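# Glue stick into wooden box drawer, drawer shut

## Task

Place the glue stick inside the drawer of the wooden box, then push the drawer closed; nothing may remain outside or off the table.

## Robot and tools

ROBOT AND FRAMES
Two arms, left_arm and right_arm, each ending in a two-finger gripper. Scene frame: origin at table-top height halfway between the nominal bases, +x points out over the table, +z up, and left_arm sits on the +y side (this is unrelated to image left/right). Calibrated bases in the scene frame: left_arm (-0.008, +0.400, +0.050) m, quat_wxyz (+1.000, 0, 0, +0.007); right_arm (-0.011, -0.398, +0.050) m, quat_wxyz (+1.000, 0, 0, -0.024). Every hand pose, whether commanded or reported, is in that arm's own base frame. Fixed cameras and the table use the scene frame. Printed hand positions can be off by a few centimetres, more at long reach.

GRIPPER
Fingers point along the gripper's +z axis and separate along its y axis. end_effector_position is the spot between the pads when they are shut; the fingertips stick out about 33 mm past it when the gap is 40 mm or less, and only 9 mm when fully open. The fingers can fold: grip with the outer quarter of the pads for a firm squeeze. Deeper toward the palm a thin part may be held loosely or slip, and a fingertip pushed onto a surface folds easily, spoiling the next grip.

THE 20-NUMBER ROW
One row covers both arms: left_arm x, y, z (metres), qw, qx, qy, qz, then left_gripper position, force_limit, speed; then the same ten for right_arm and right_gripper. x, y, z and the quaternion (w first) are an absolute target pose in that arm's base frame, not an offset. The last three per arm lie in [-1, 1]. position: +1 fully open (140 mm), about -0.8 pads touch, -1 closes until blocked. force_limit: pad force after a slow close, roughly 14 N at -1, 40 N at 0, 58 N at +1. speed: finger speed, about 30 mm/s at -1, 140 at 0, 250 at +1; a faster close squeezes harder (up to around 116 N). Both start at +1. To keep an arm idle, resend its last reported pose and its last gripper numbers unchanged in every row and call; to hold an orientation, repeat the same quaternion rather than copying drifted readings.

TOOLS
execute_actions(actions, cameras): actions is a list of actions; each action is a table of up to 15 rows, one per 1/30 s step, and a short table keeps its last row until 15 steps pass. A target more than 0.6 m from the gripper's current position along any gripper axis gets the action refused; a malformed first action or a failed first check rejects the whole call. An empty list returns full state and all camera images. cameras: list of names, ["all"], or [].
move(target, speed, blend, stop_force, zero, blocking, cameras): drives each gripper in a straight line to an absolute pose. target is one row or a list of up to 15 rows (use identical finger numbers in all). speed is path top speed in m/s, 0.002 to 1, default 0.25 (turns at twice that in rad/s), one value or one per target. blend is a corner-rounding radius in metres (0 means stop at each target). stop_force, 12 to 80 N, ends an arm's path when push against its motion exceeds that amount; use it only slowly, never with a turning gripper, and leave it out when backing away from a contact. zero (default true) resets the force baseline first. blocking=false returns after about 0.5 s while the move continues; not allowed with stop_force. Moves cap at 10 s and ignore obstacles and the other arm.
wait(seconds 0 to 10, cameras): let time pass with arms holding commands.
stop(cameras): brake a running move.
zoom_image(camera, region [x0,y0,x1,y1] pixels, at most 504 by 504): enlarge part of a latest image. Cameras: cam_head_left, cam_head_right, cam_high, cam_left_wrist, cam_right_wrist, each 896x504.
finished_scene(scene): ends the scene (1 or 2); irreversible, so only call when the drawer holds the stick and is shut.

RESULTS
Each arm's end_effector_position and end_effector_quat_wxyz (base frame), a Hand target line (where the arm is actually being sent, possibly short of your command; send the rest next), Tool commands, object_status (0 moving, 1 blocked while opening, 2 blocked while closing, meaning something is gripped, 3 reached the requested position or pads met), position_measured in counts (3 open, ~75 = 100 mm, 139 = 60 mm, 200 = 20 mm, 230 pads met), joint velocities, flange force along gripper axes (weight of held items included; noisy), possible MOTOR HOT or fault lines. A move adds a move: line with its ending (done, off_target, moving, held, fault) and limits (paced = pose clipped, held = steps withheld). Each step the controller clips commands to 70 mm and 16 degrees from the measured pose.
To tighten a grip at status 2, raise force_limit and nudge position (-1 to -0.98). To soften, reopen and close slowly.

CAUTIONS
150 N on any part, or joint torque beyond 139 N m (waist, shoulder, elbow) or 34.8 N m (wrist joints), stops that arm for 10 s. Arms are stiff: aiming even slightly past a firm surface can fault. Keep arms apart; a gripper closing on the other arm's fingers counts as a collision and can fail the scene. Do not drop or fling the glue stick, slam the drawer, or let anything leave the table. Long stretched holds overheat motors. Objects may get an occasional small shove, so recheck with cameras.

Each tool is called after "Emit:" as name(argument=value, ...) on one line, values as JSON.

## Session

Emit:
execute_actions(actions=[])

Scene clock: 0.00 s.
left_arm: end_effector_position=(+0.3321, -0.6807, +0.0598) position_measured=3 object_status=3 end_effector_quat_wxyz=(+0.167, +0.651, -0.550, +0.496) | right_arm: end_effector_position=(+0.3461, -0.1994, +0.3023) position_measured=3 object_status=3 end_effector_quat_wxyz=(-0.068, -0.592, +0.752, -0.283)
Joint positions: left_arm=[-0.899 0.4 -0.414 -0.33 0.359 1.445] | right_arm=[0.351 -0.489 -0.538 0.592 -1.485 -0.628]
Joint velocities: within noise
Flange force (N): no reading
Hand target: left_arm +0.3321, -0.6807, +0.0598; +0.167, +0.651, -0.550, +0.496 | right_arm +0.3461, -0.1994, +0.3023; -0.068, -0.592, +0.752, -0.283
Tool commands: left_gripper/position=+1.0 left_gripper/force_limit=+1.0 left_gripper/speed=+1.0 right_gripper/position=+1.0 right_gripper/force_limit=+1.0 right_gripper/speed=+1.0

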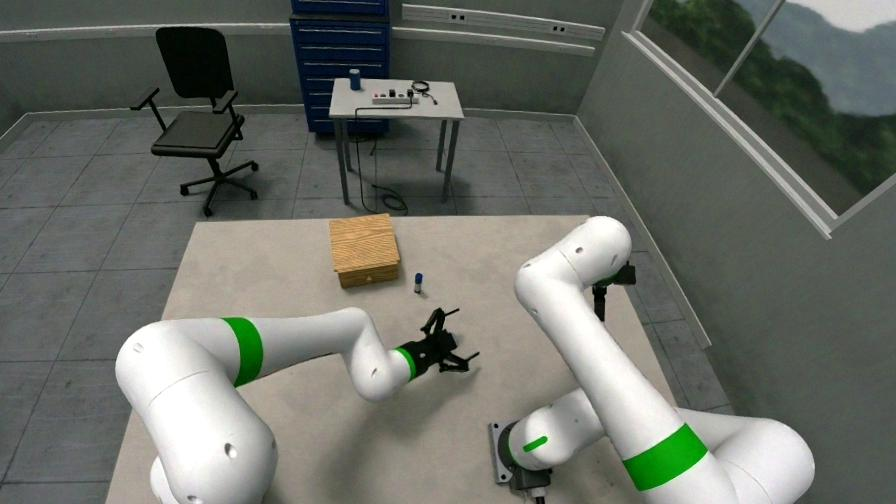

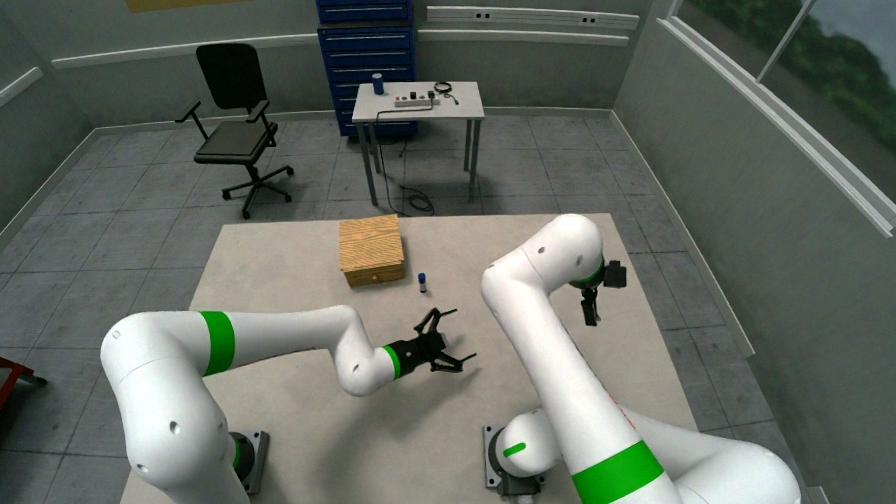

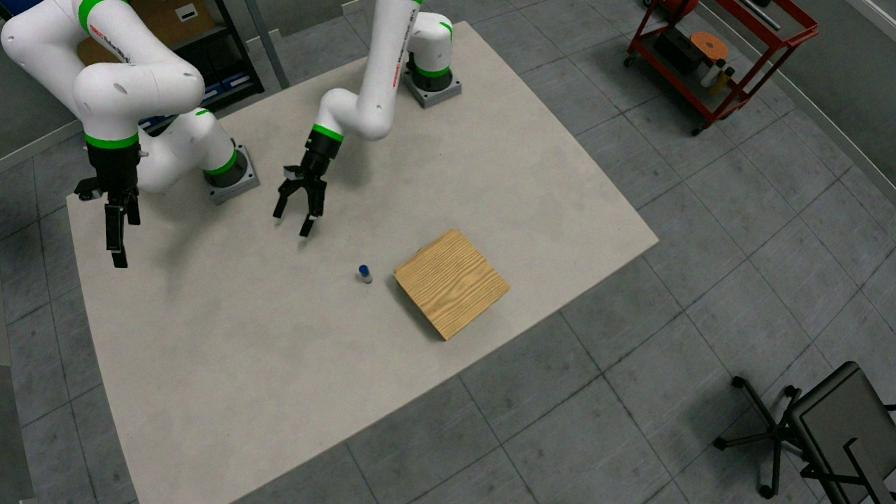

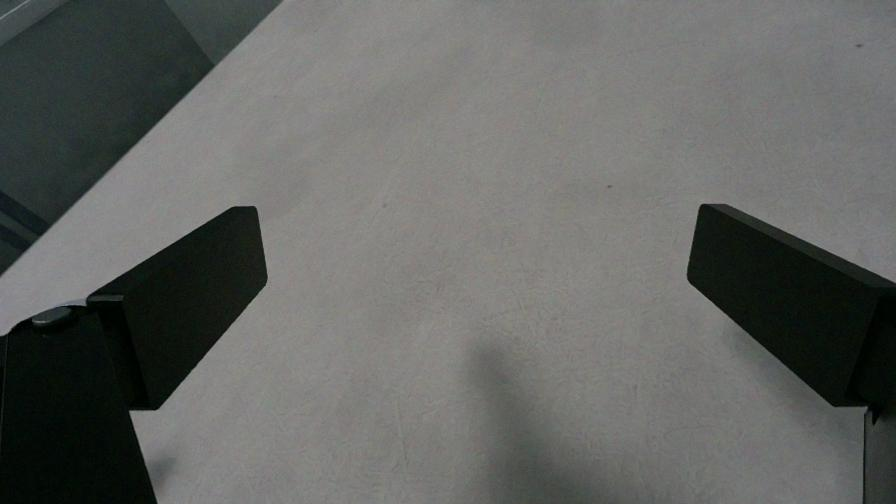

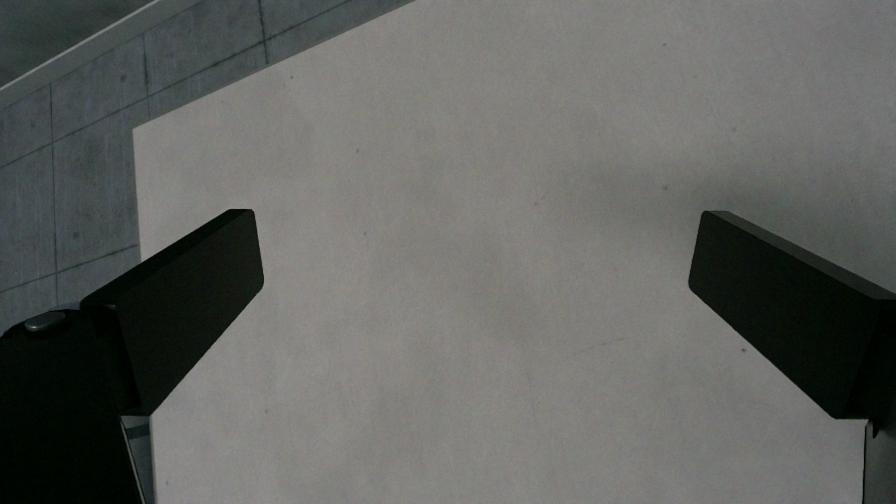

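Emit:
zoom_image(camera="cam_head_left", region=[300, 190, 500, 310])

Emit:
zoom_image(camera="cam_head_right", region=[310, 190, 510, 310])

Emit:
zoom_image(camera="cam_high", region=[330, 210, 530, 350])

Scaled by 2.520 from the camera's 896x504 image, which has a finer 1280x720 frame.

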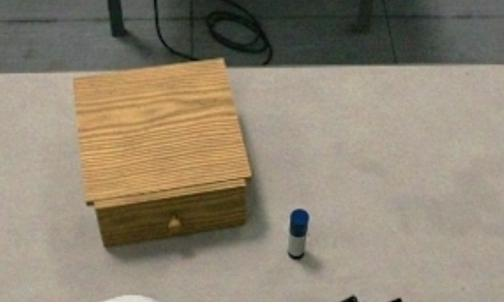

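Scaled by 2.520 from the camera's 896x504 image, which has a finer 1280x720 frame.

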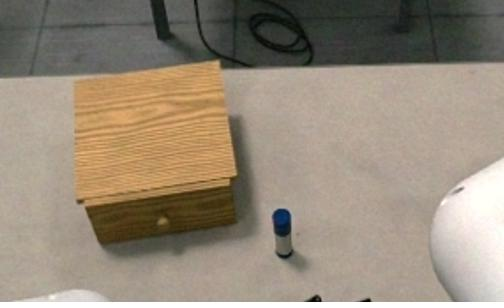

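Scaled by 2.520 from the camera's 896x504 image, which has a finer 1280x720 frame.

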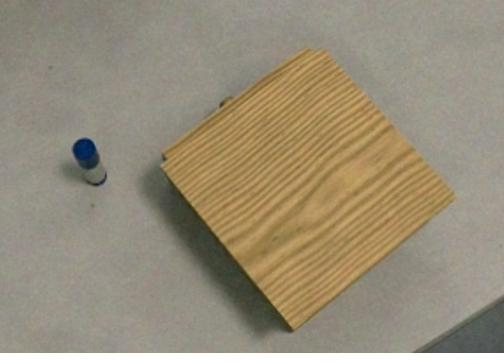

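Emit:
move(target=[[0.33,-0.5,0.2,-0.033,0.92,0.08,0.381,1,1,1,0.3461,-0.1994,0.3023,-0.068,-0.592,0.752,-0.283,1,1,1],[0.33,-0.32,0.2,-0.033,0.92,0.08,0.381,1,1,1,0.3461,-0.1994,0.3023,-0.068,-0.592,0.752,-0.283,1,1,1]], speed=0.5, blend=[0.05,0], cameras=["all"])

Scene clock: 4.20 s.
left_arm: end_effector_position=(+0.3300, -0.3200, +0.2000) position_measured=3 object_status=3 end_effector_quat_wxyz=(-0.033, +0.920, +0.080, +0.381) | right_arm: end_effector_position=(+0.3461, -0.1994, +0.3023) position_measured=3 object_status=3 end_effector_quat_wxyz=(-0.068, -0.592, +0.752, -0.283)
Joint positions: left_arm=[-1.596 -0.137 -0.671 2.347 1.329 0.518] | right_arm=[0.349 -0.488 -0.537 0.591 -1.485 -0.627]
Flange force (N): left_arm=[0.0 -6.0 0.7] | right_arm=[5.0 -3.4 0.8]
Hand target: left_arm +0.3300, -0.3200, +0.2000; -0.033, +0.920, +0.080, +0.381 | right_arm +0.3461, -0.1994, +0.3023; -0.068, -0.592, +0.752, -0.283
Off the commanded pose: left_arm 0.000 m, 0 deg | right_arm 0.000 m, 0 deg.
move: done; limits=paced

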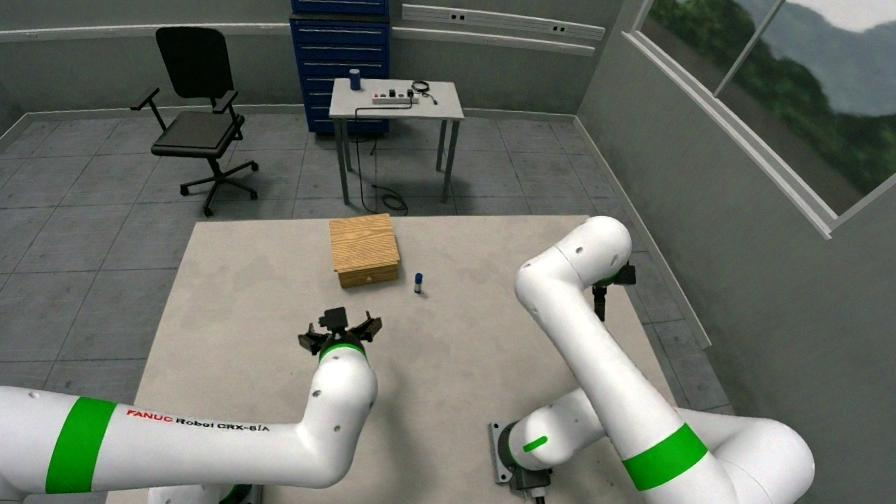

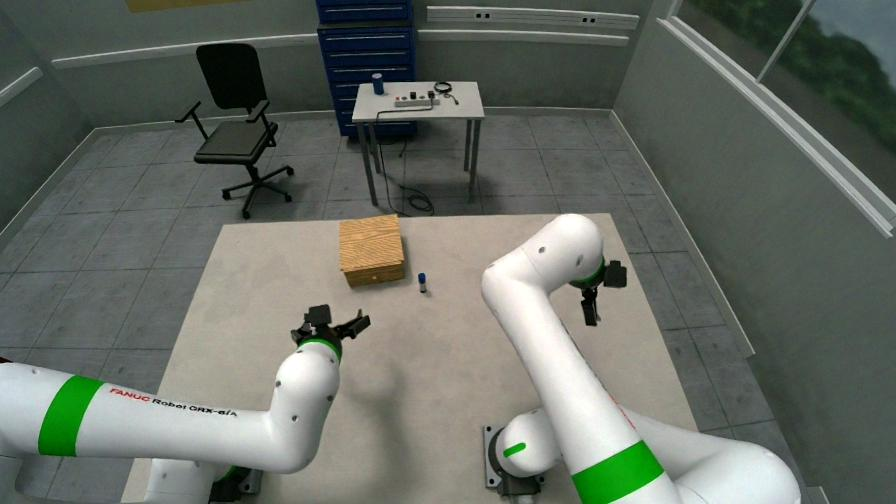

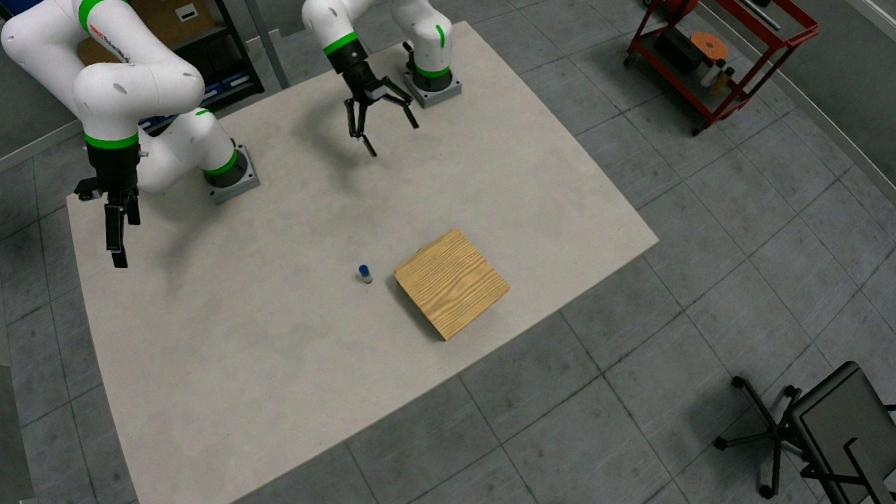

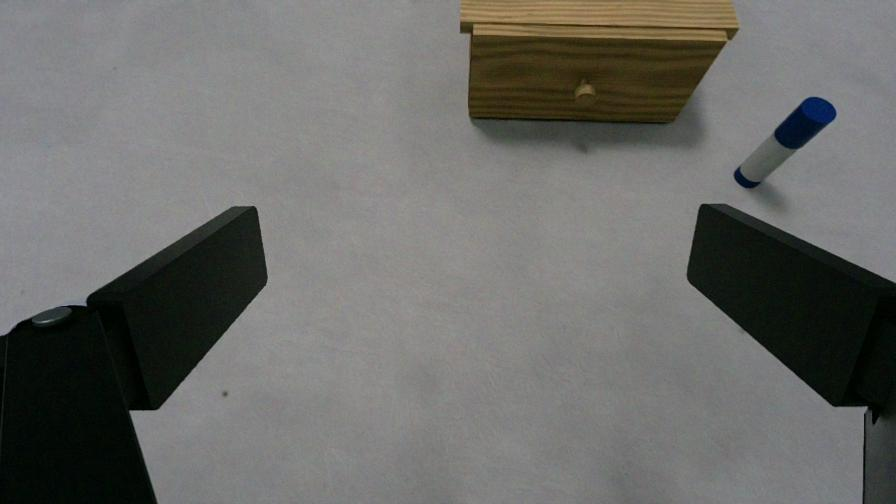

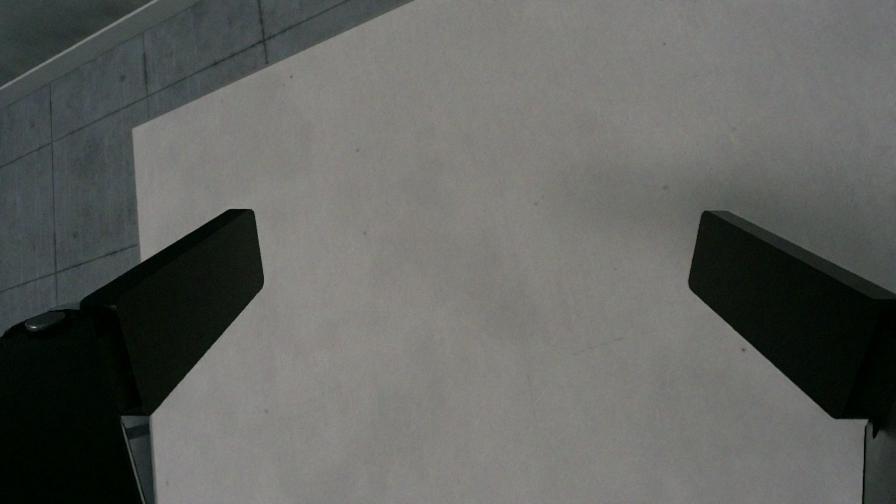

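Emit:
move(target=[0.393,-0.306,0.036,-0.050,0.816,0.071,0.572,1,1,1,0.341,0.203,0.135,-0.134,0.835,0.231,0.482,1,1,1], speed=0.3, cameras=["all"])

Scene clock: 7.07 s.
left_arm: end_effector_position=(+0.3607, -0.3132, +0.1202) position_measured=3 object_status=3 end_effector_quat_wxyz=(-0.042, +0.875, +0.076, +0.477) | right_arm: end_effector_position=(+0.3462, -0.0293, +0.2313) position_measured=3 object_status=3 end_effector_quat_wxyz=(-0.019, +0.819, -0.387, +0.424)
Joint positions: left_arm=[-1.553 0.05 -0.896 2.042 1.199 0.902] | right_arm=[1.489 -1.032 -1.108 0.84 -1.761 -0.749]
Flange force (N): left_arm=[2.5 -6.3 -0.6] | right_arm=no reading
Hand target: left_arm +0.3607, -0.3132, +0.1202; -0.042, +0.875, +0.076, +0.477 | right_arm +0.3462, -0.0293, +0.2313; -0.019, +0.819, -0.387, +0.424
Off the commanded pose: left_arm 0.090 m, 13 deg | right_arm 0.251 m, 74 deg.
move: held (right_arm; a check stopped the path), off_target (left_arm; braked when a check withheld steps of right_arm); limits=held
pose unreachable (right arm): on one or more control steps of this call, first in action 0 (counted from 0), this arm could not follow its commanded pose, so it was not sent that pose on those steps. It may still have moved: this result reports where it is.
cause: moving toward the commanded pose would bring two parts of the arm too close to each other (its gripper and another part of the arm, with joints 3 (elbow) to 6 (wrist roll) between them, 10 mm apart when it was first held).

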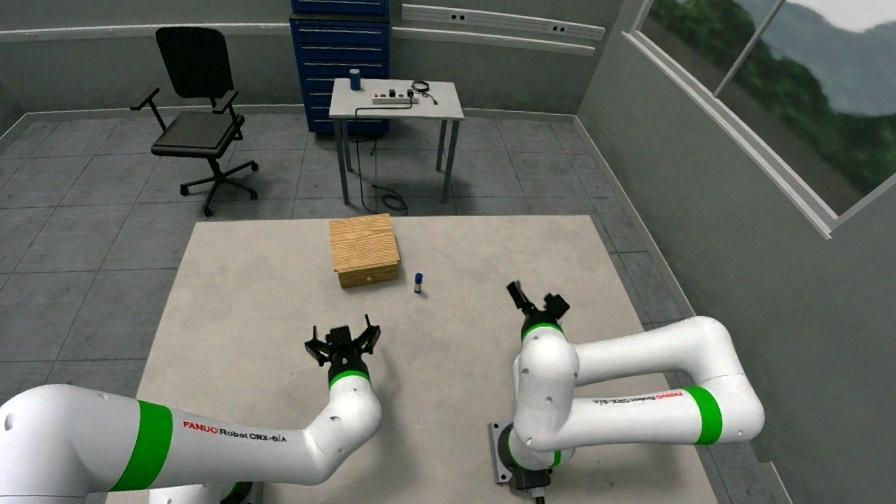

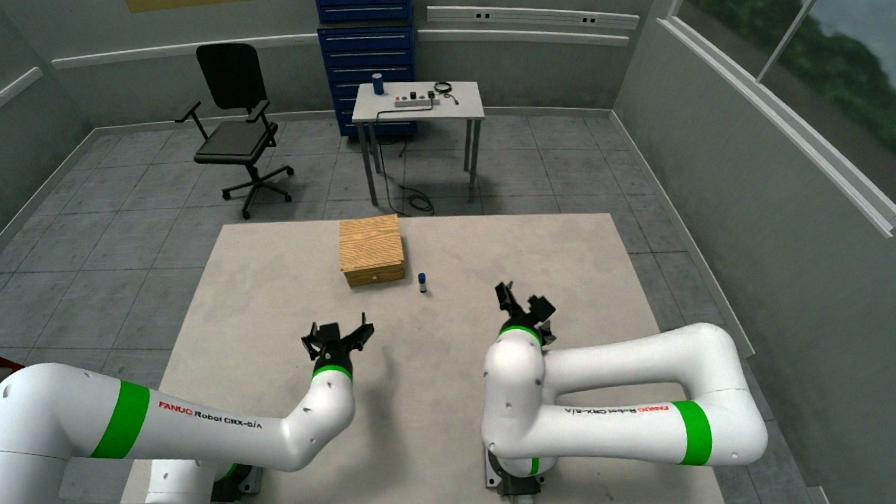

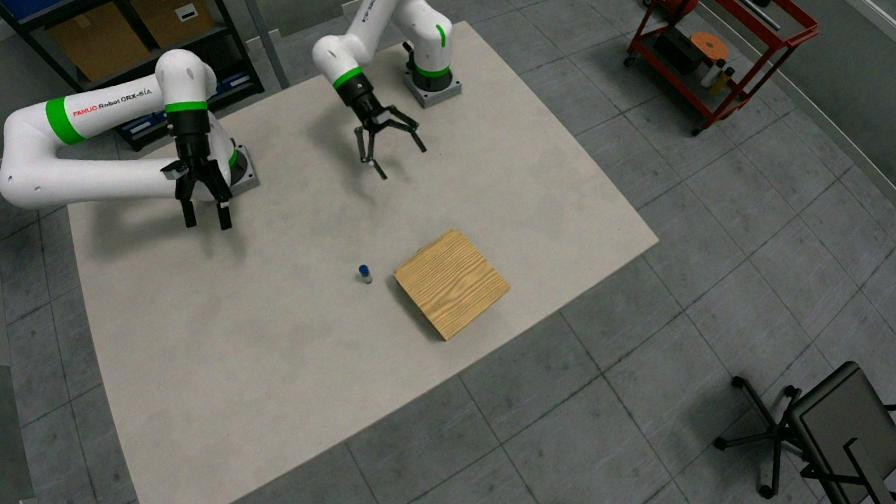

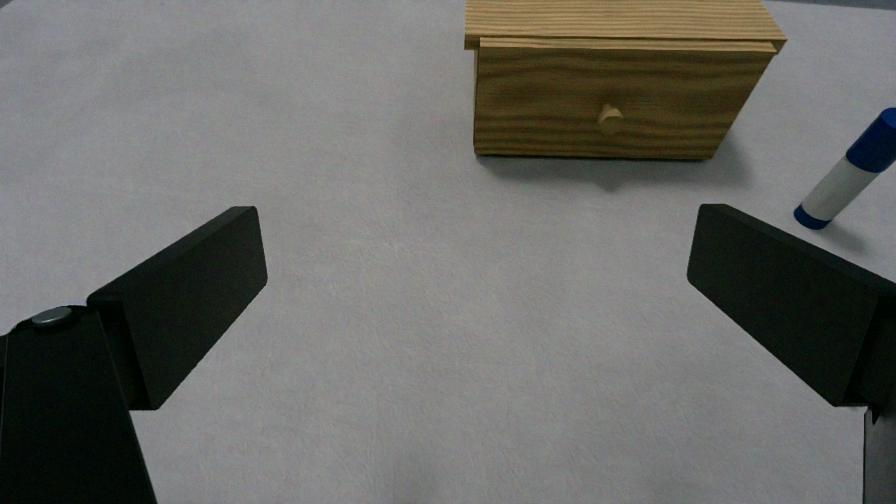

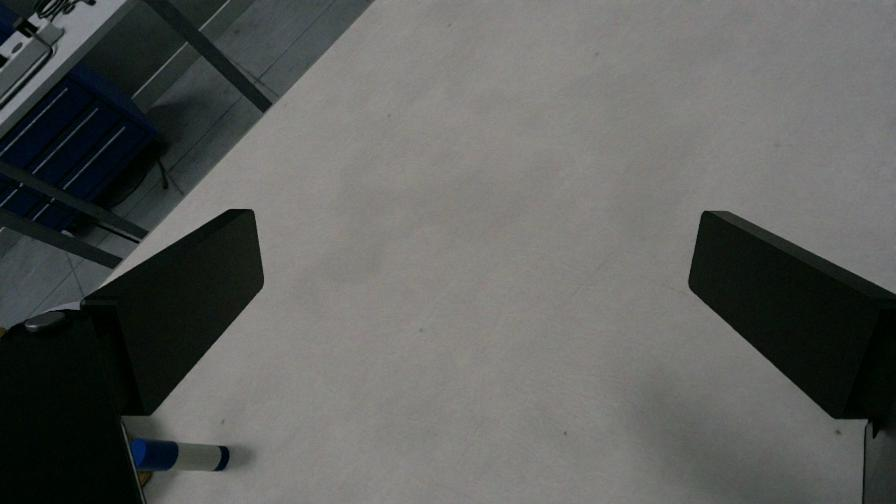

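Emit:
move(target=[[0.38,-0.32,0.06,-0.050,0.816,0.071,0.572,1,1,1,0.44,0.0,0.23,-0.019,0.819,-0.387,0.424,1,1,1],[0.38,-0.32,0.06,-0.050,0.816,0.071,0.572,1,1,1,0.40,0.15,0.16,-0.134,0.835,0.231,0.482,1,1,1]], speed=0.3, cameras=["cam_left_wrist","cam_right_wrist","cam_high"])

Scene clock: 11.80 s.
left_arm: end_effector_position=(+0.3800, -0.3200, +0.0600) position_measured=3 object_status=3 end_effector_quat_wxyz=(-0.050, +0.816, +0.071, +0.572) | right_arm: end_effector_position=(+0.4007, +0.1494, +0.1605) position_measured=3 object_status=3 end_effector_quat_wxyz=(-0.161, +0.839, +0.252, +0.454)
Joint positions: left_arm=[-1.505 0.375 -0.945 1.764 1.261 1.308] | right_arm=[0.722 -0.907 -1.187 0.265 -0.297 1.22]
Flange force (N): left_arm=[4.8 -5.0 -0.9] | right_arm=no reading
Hand target: left_arm +0.3800, -0.3200, +0.0600; -0.050, +0.816, +0.071, +0.572 | right_arm +0.4007, +0.1494, +0.1605; -0.161, +0.839, +0.252, +0.454
Off the commanded pose: left_arm 0.000 m, 0 deg | right_arm 0.001 m, 5 deg.
joint sent to its limit (right arm) — joint 3 (elbow), lower limit, where the elbow is as bent as it goes. The joint targets are off in orientation, not in position.
move: off_target (right_arm)
Images, in order (width x height): cam_high 896x504, cam_left_wrist 896x504, cam_right_wrist 896x504.

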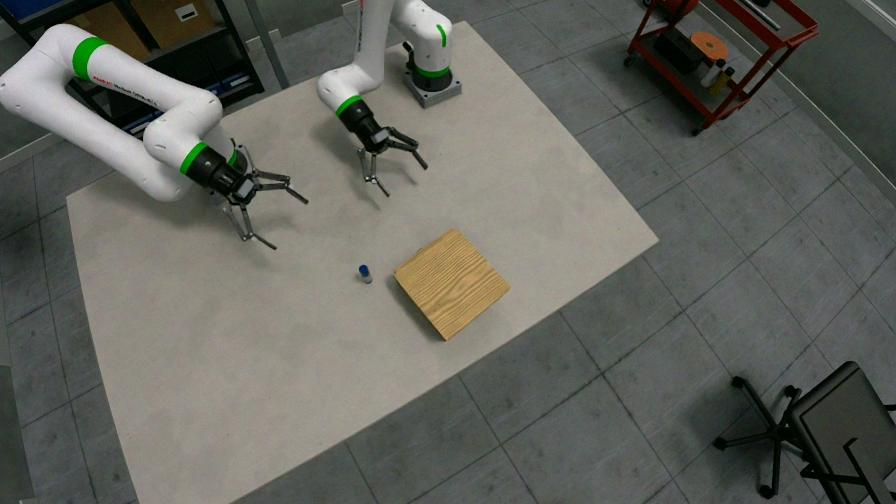

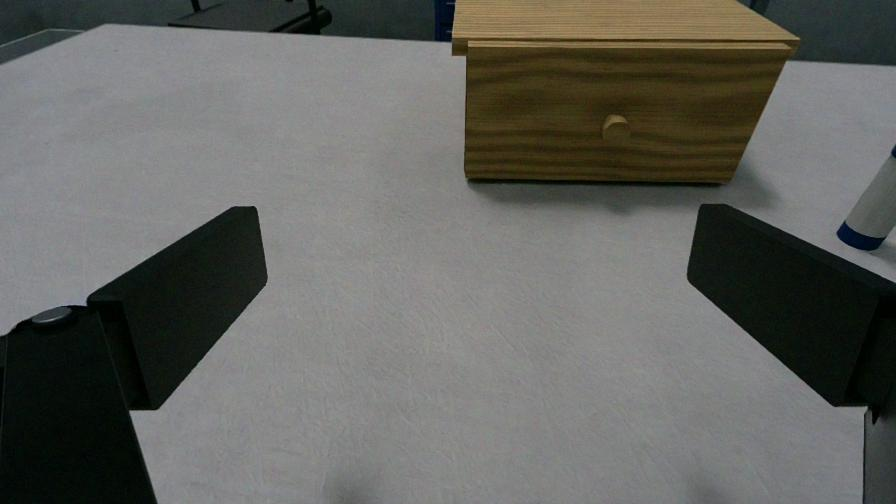

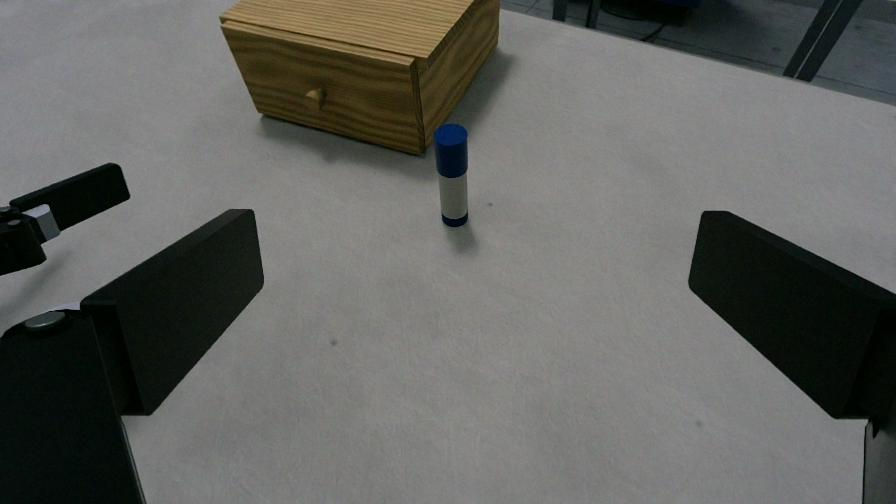

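Emit:
move(target=[0.517,-0.411,0.033,-0.0548,0.774,0.0677,0.6266,-0.25,1,1,0.46,0.225,0.041,-0.1576,0.766,0.2053,0.588,0.3,1,1], speed=0.25, cameras=["all"])

Scene clock: 16.90 s.
left_arm: end_effector_position=(+0.5170, -0.4110, +0.0330) position_measured=160 object_status=3 end_effector_quat_wxyz=(-0.055, +0.774, +0.068, +0.627) | right_arm: end_effector_position=(+0.4600, +0.2251, +0.0410) position_measured=91 object_status=3 end_effector_quat_wxyz=(-0.158, +0.766, +0.205, +0.588)
Joint positions: left_arm=[-1.177 0.724 -0.597 1.41 1.314 1.319] | right_arm=[1.036 0.367 -1.097 -0.529 1.216 1.627]
Flange force (N): left_arm=[4.4 -4.6 -1.7] | right_arm=no reading
Hand target: left_arm +0.5170, -0.4110, +0.0330; -0.055, +0.774, +0.068, +0.627 | right_arm +0.4600, +0.2250, +0.0410; -0.158, +0.766, +0.205, +0.588
Off the commanded pose: left_arm 0.000 m, 0 deg | right_arm 0.000 m, 0 deg.
move: done

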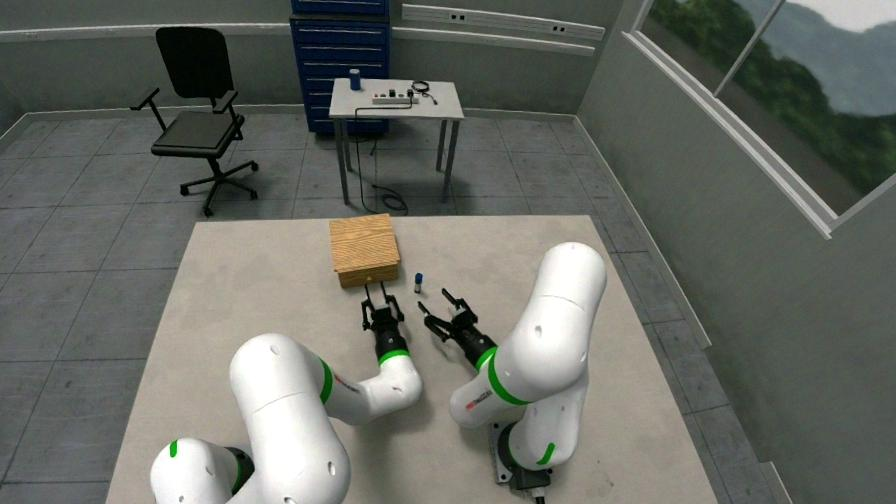

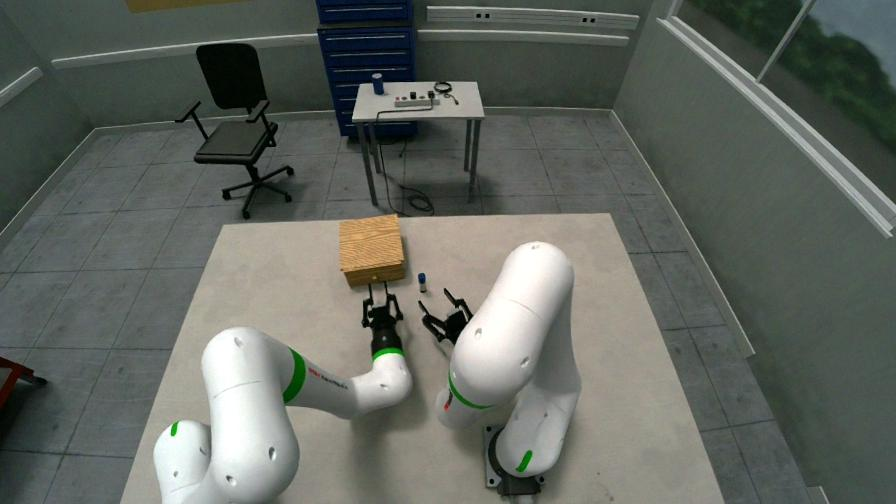

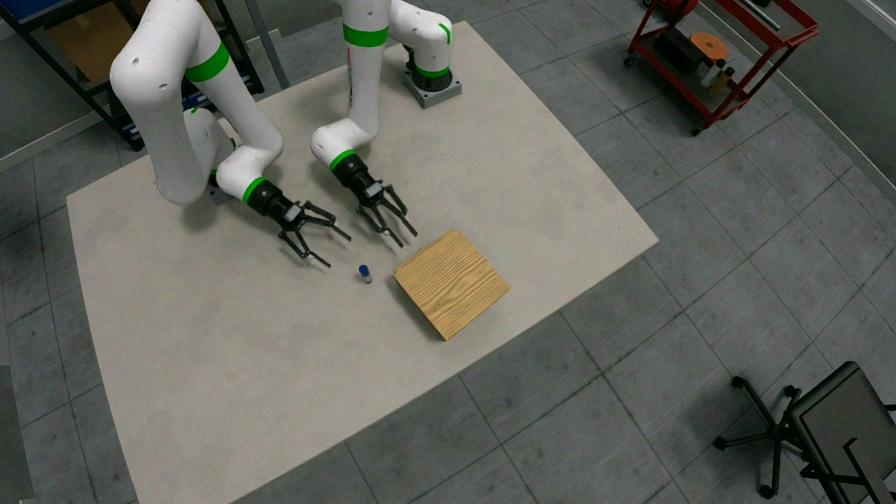

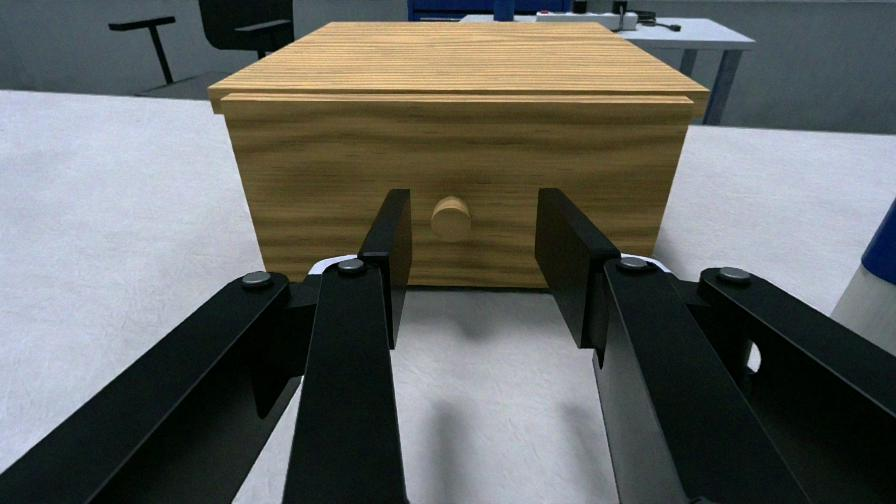

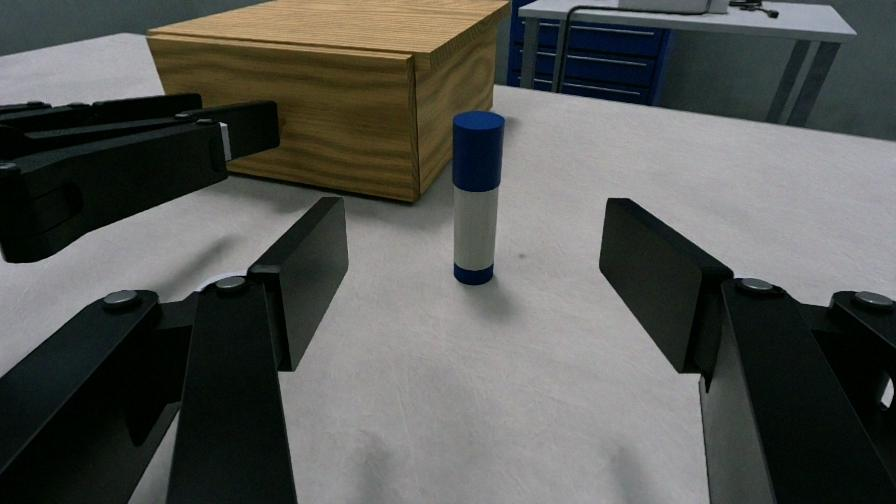

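Emit:
move(target=[0.550,-0.397,0.019,-0.0548,0.774,0.0677,0.6266,-0.25,1,1,0.543,0.267,0.015,-0.1576,0.766,0.2053,0.588,0.3,1,1], speed=0.12, cameras=["cam_left_wrist","cam_right_wrist","cam_high"])

Scene clock: 18.53 s.
left_arm: end_effector_position=(+0.5500, -0.3970, +0.0190) position_measured=160 object_status=3 end_effector_quat_wxyz=(-0.055, +0.774, +0.068, +0.627) | right_arm: end_effector_position=(+0.5430, +0.2670, +0.0150) position_measured=91 object_status=3 end_effector_quat_wxyz=(-0.158, +0.766, +0.205, +0.588)
Joint positions: left_arm=[-1.08 0.755 -0.587 1.308 1.295 1.345] | right_arm=[0.854 0.53 -0.88 -0.349 1.158 1.628]
Flange force (N): left_arm=[4.7 -5.0 -2.0] | right_arm=[10.7 6.6 -1.3]
Hand target: left_arm +0.5500, -0.3970, +0.0190; -0.055, +0.774, +0.068, +0.627 | right_arm +0.5430, +0.2670, +0.0150; -0.158, +0.766, +0.205, +0.588
Off the commanded pose: left_arm 0.000 m, 0 deg | right_arm 0.000 m, 0 deg.
move: done
Images, in order (width x height): cam_high 896x504, cam_left_wrist 896x504, cam_right_wrist 896x504.

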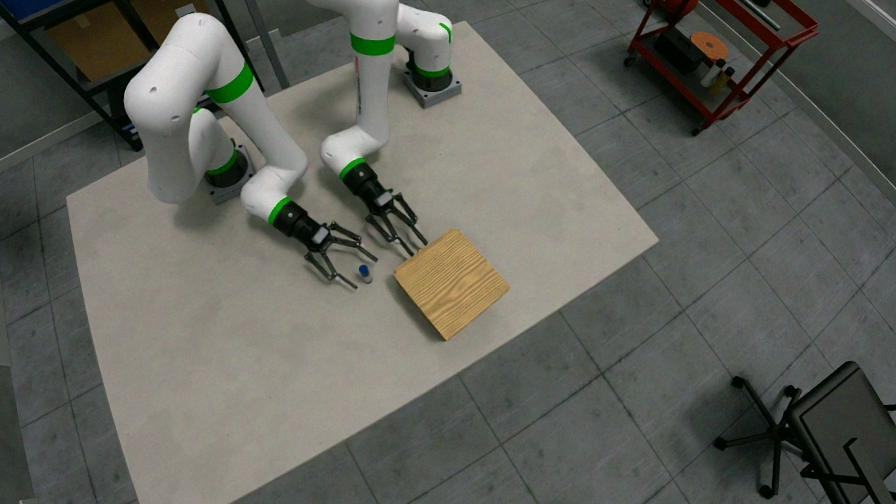

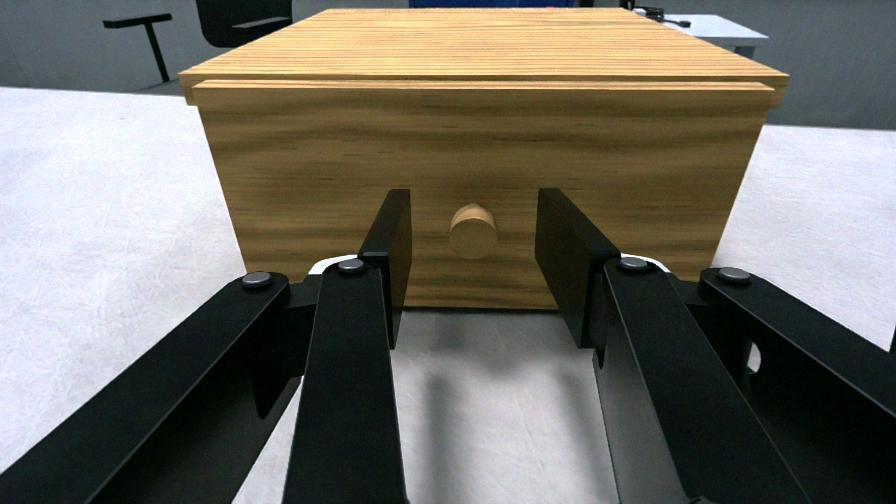

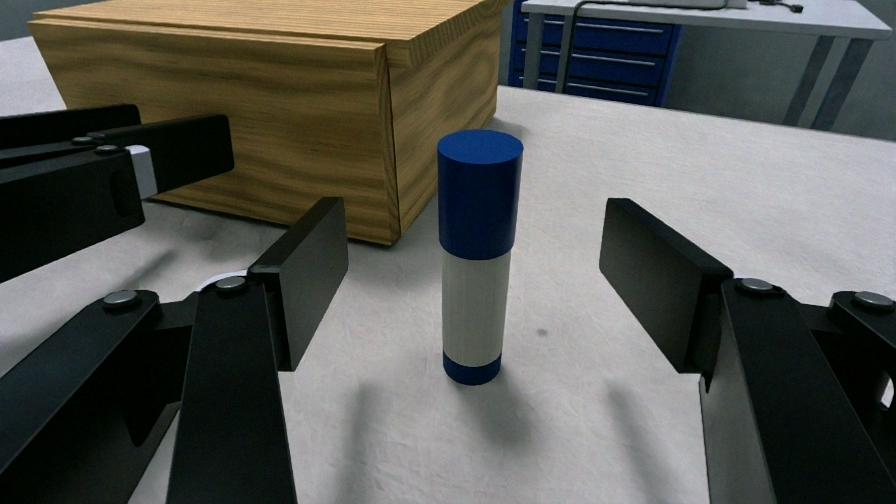

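Emit:
move(target=[0.560,-0.3953,0.021,-0.0548,0.774,0.0677,0.6266,-0.25,-0.5,-1,0.5378,0.264,0.0165,-0.1576,0.766,0.2053,0.588,0.3,-0.5,-1], speed=0.03, cameras=["cam_left_wrist"])

Emit:
move(target=[0.560,-0.3953,0.021,-0.0548,0.774,0.0677,0.6266,-1,-0.5,-1,0.5378,0.264,0.0165,-0.1576,0.766,0.2053,0.588,-1,-0.5,-1], speed=0.1, cameras=["cam_left_wrist","cam_right_wrist"])

Scene clock: 20.03 s.
left_arm: end_effector_position=(+0.5600, -0.3953, +0.0210) position_measured=160 object_status=3 end_effector_quat_wxyz=(-0.055, +0.774, +0.068, +0.627) | right_arm: end_effector_position=(+0.5378, +0.2640, +0.0165) position_measured=91 object_status=3 end_effector_quat_wxyz=(-0.158, +0.766, +0.205, +0.588)
Joint positions: left_arm=[-1.055 0.754 -0.579 1.287 1.288 1.338] | right_arm=[0.861 0.522 -0.895 -0.355 1.164 1.626]
Flange force (N): left_arm=[4.5 -5.1 -2.1] | right_arm=[10.9 6.5 -1.0]
Hand target: left_arm +0.5600, -0.3953, +0.0210; -0.055, +0.774, +0.068, +0.627 | right_arm +0.5378, +0.2640, +0.0165; -0.158, +0.766, +0.205, +0.588
Off the commanded pose: left_arm 0.000 m, 0 deg | right_arm 0.000 m, 0 deg.
move: done
Images, in order (width x height): cam_left_wrist 896x504.

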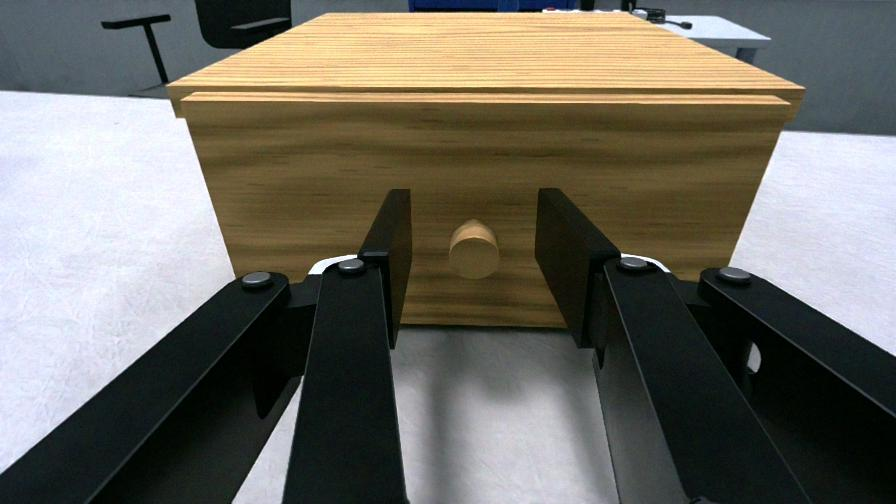

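Scene clock: 22.40 s.
left_arm: end_effector_position=(+0.5600, -0.3953, +0.0210) position_measured=205 object_status=2 end_effector_quat_wxyz=(-0.055, +0.774, +0.068, +0.627) | right_arm: end_effector_position=(+0.5378, +0.2640, +0.0165) position_measured=193 object_status=0 end_effector_quat_wxyz=(-0.158, +0.766, +0.205, +0.588)
Joint positions: left_arm=[-1.055 0.754 -0.579 1.287 1.288 1.338] | right_arm=[0.861 0.522 -0.895 -0.355 1.164 1.626]
Flange force (N): left_arm=[4.5 -4.1 -2.9] | right_arm=[10.3 6.5 -1.1]
Hand target: left_arm +0.5600, -0.3953, +0.0210; -0.055, +0.774, +0.068, +0.627 | right_arm +0.5378, +0.2640, +0.0165; -0.158, +0.766, +0.205, +0.588
Off the commanded pose: left_arm 0.000 m, 0 deg | right_arm 0.000 m, 0 deg.
move: done
Images, in order (width x height): cam_left_wrist 896x504, cam_right_wrist 896x504.

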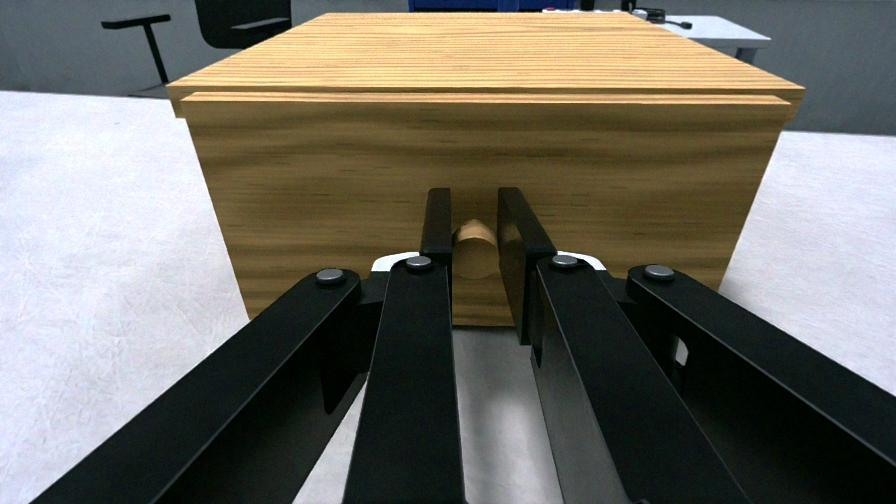

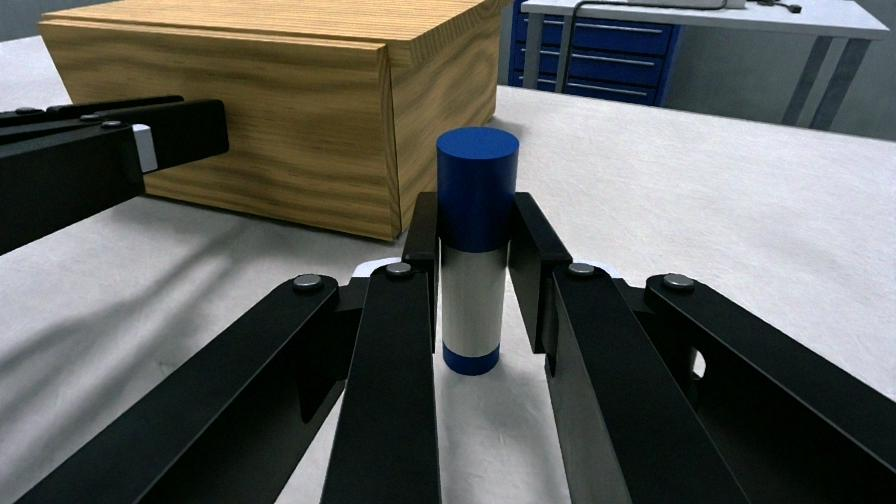

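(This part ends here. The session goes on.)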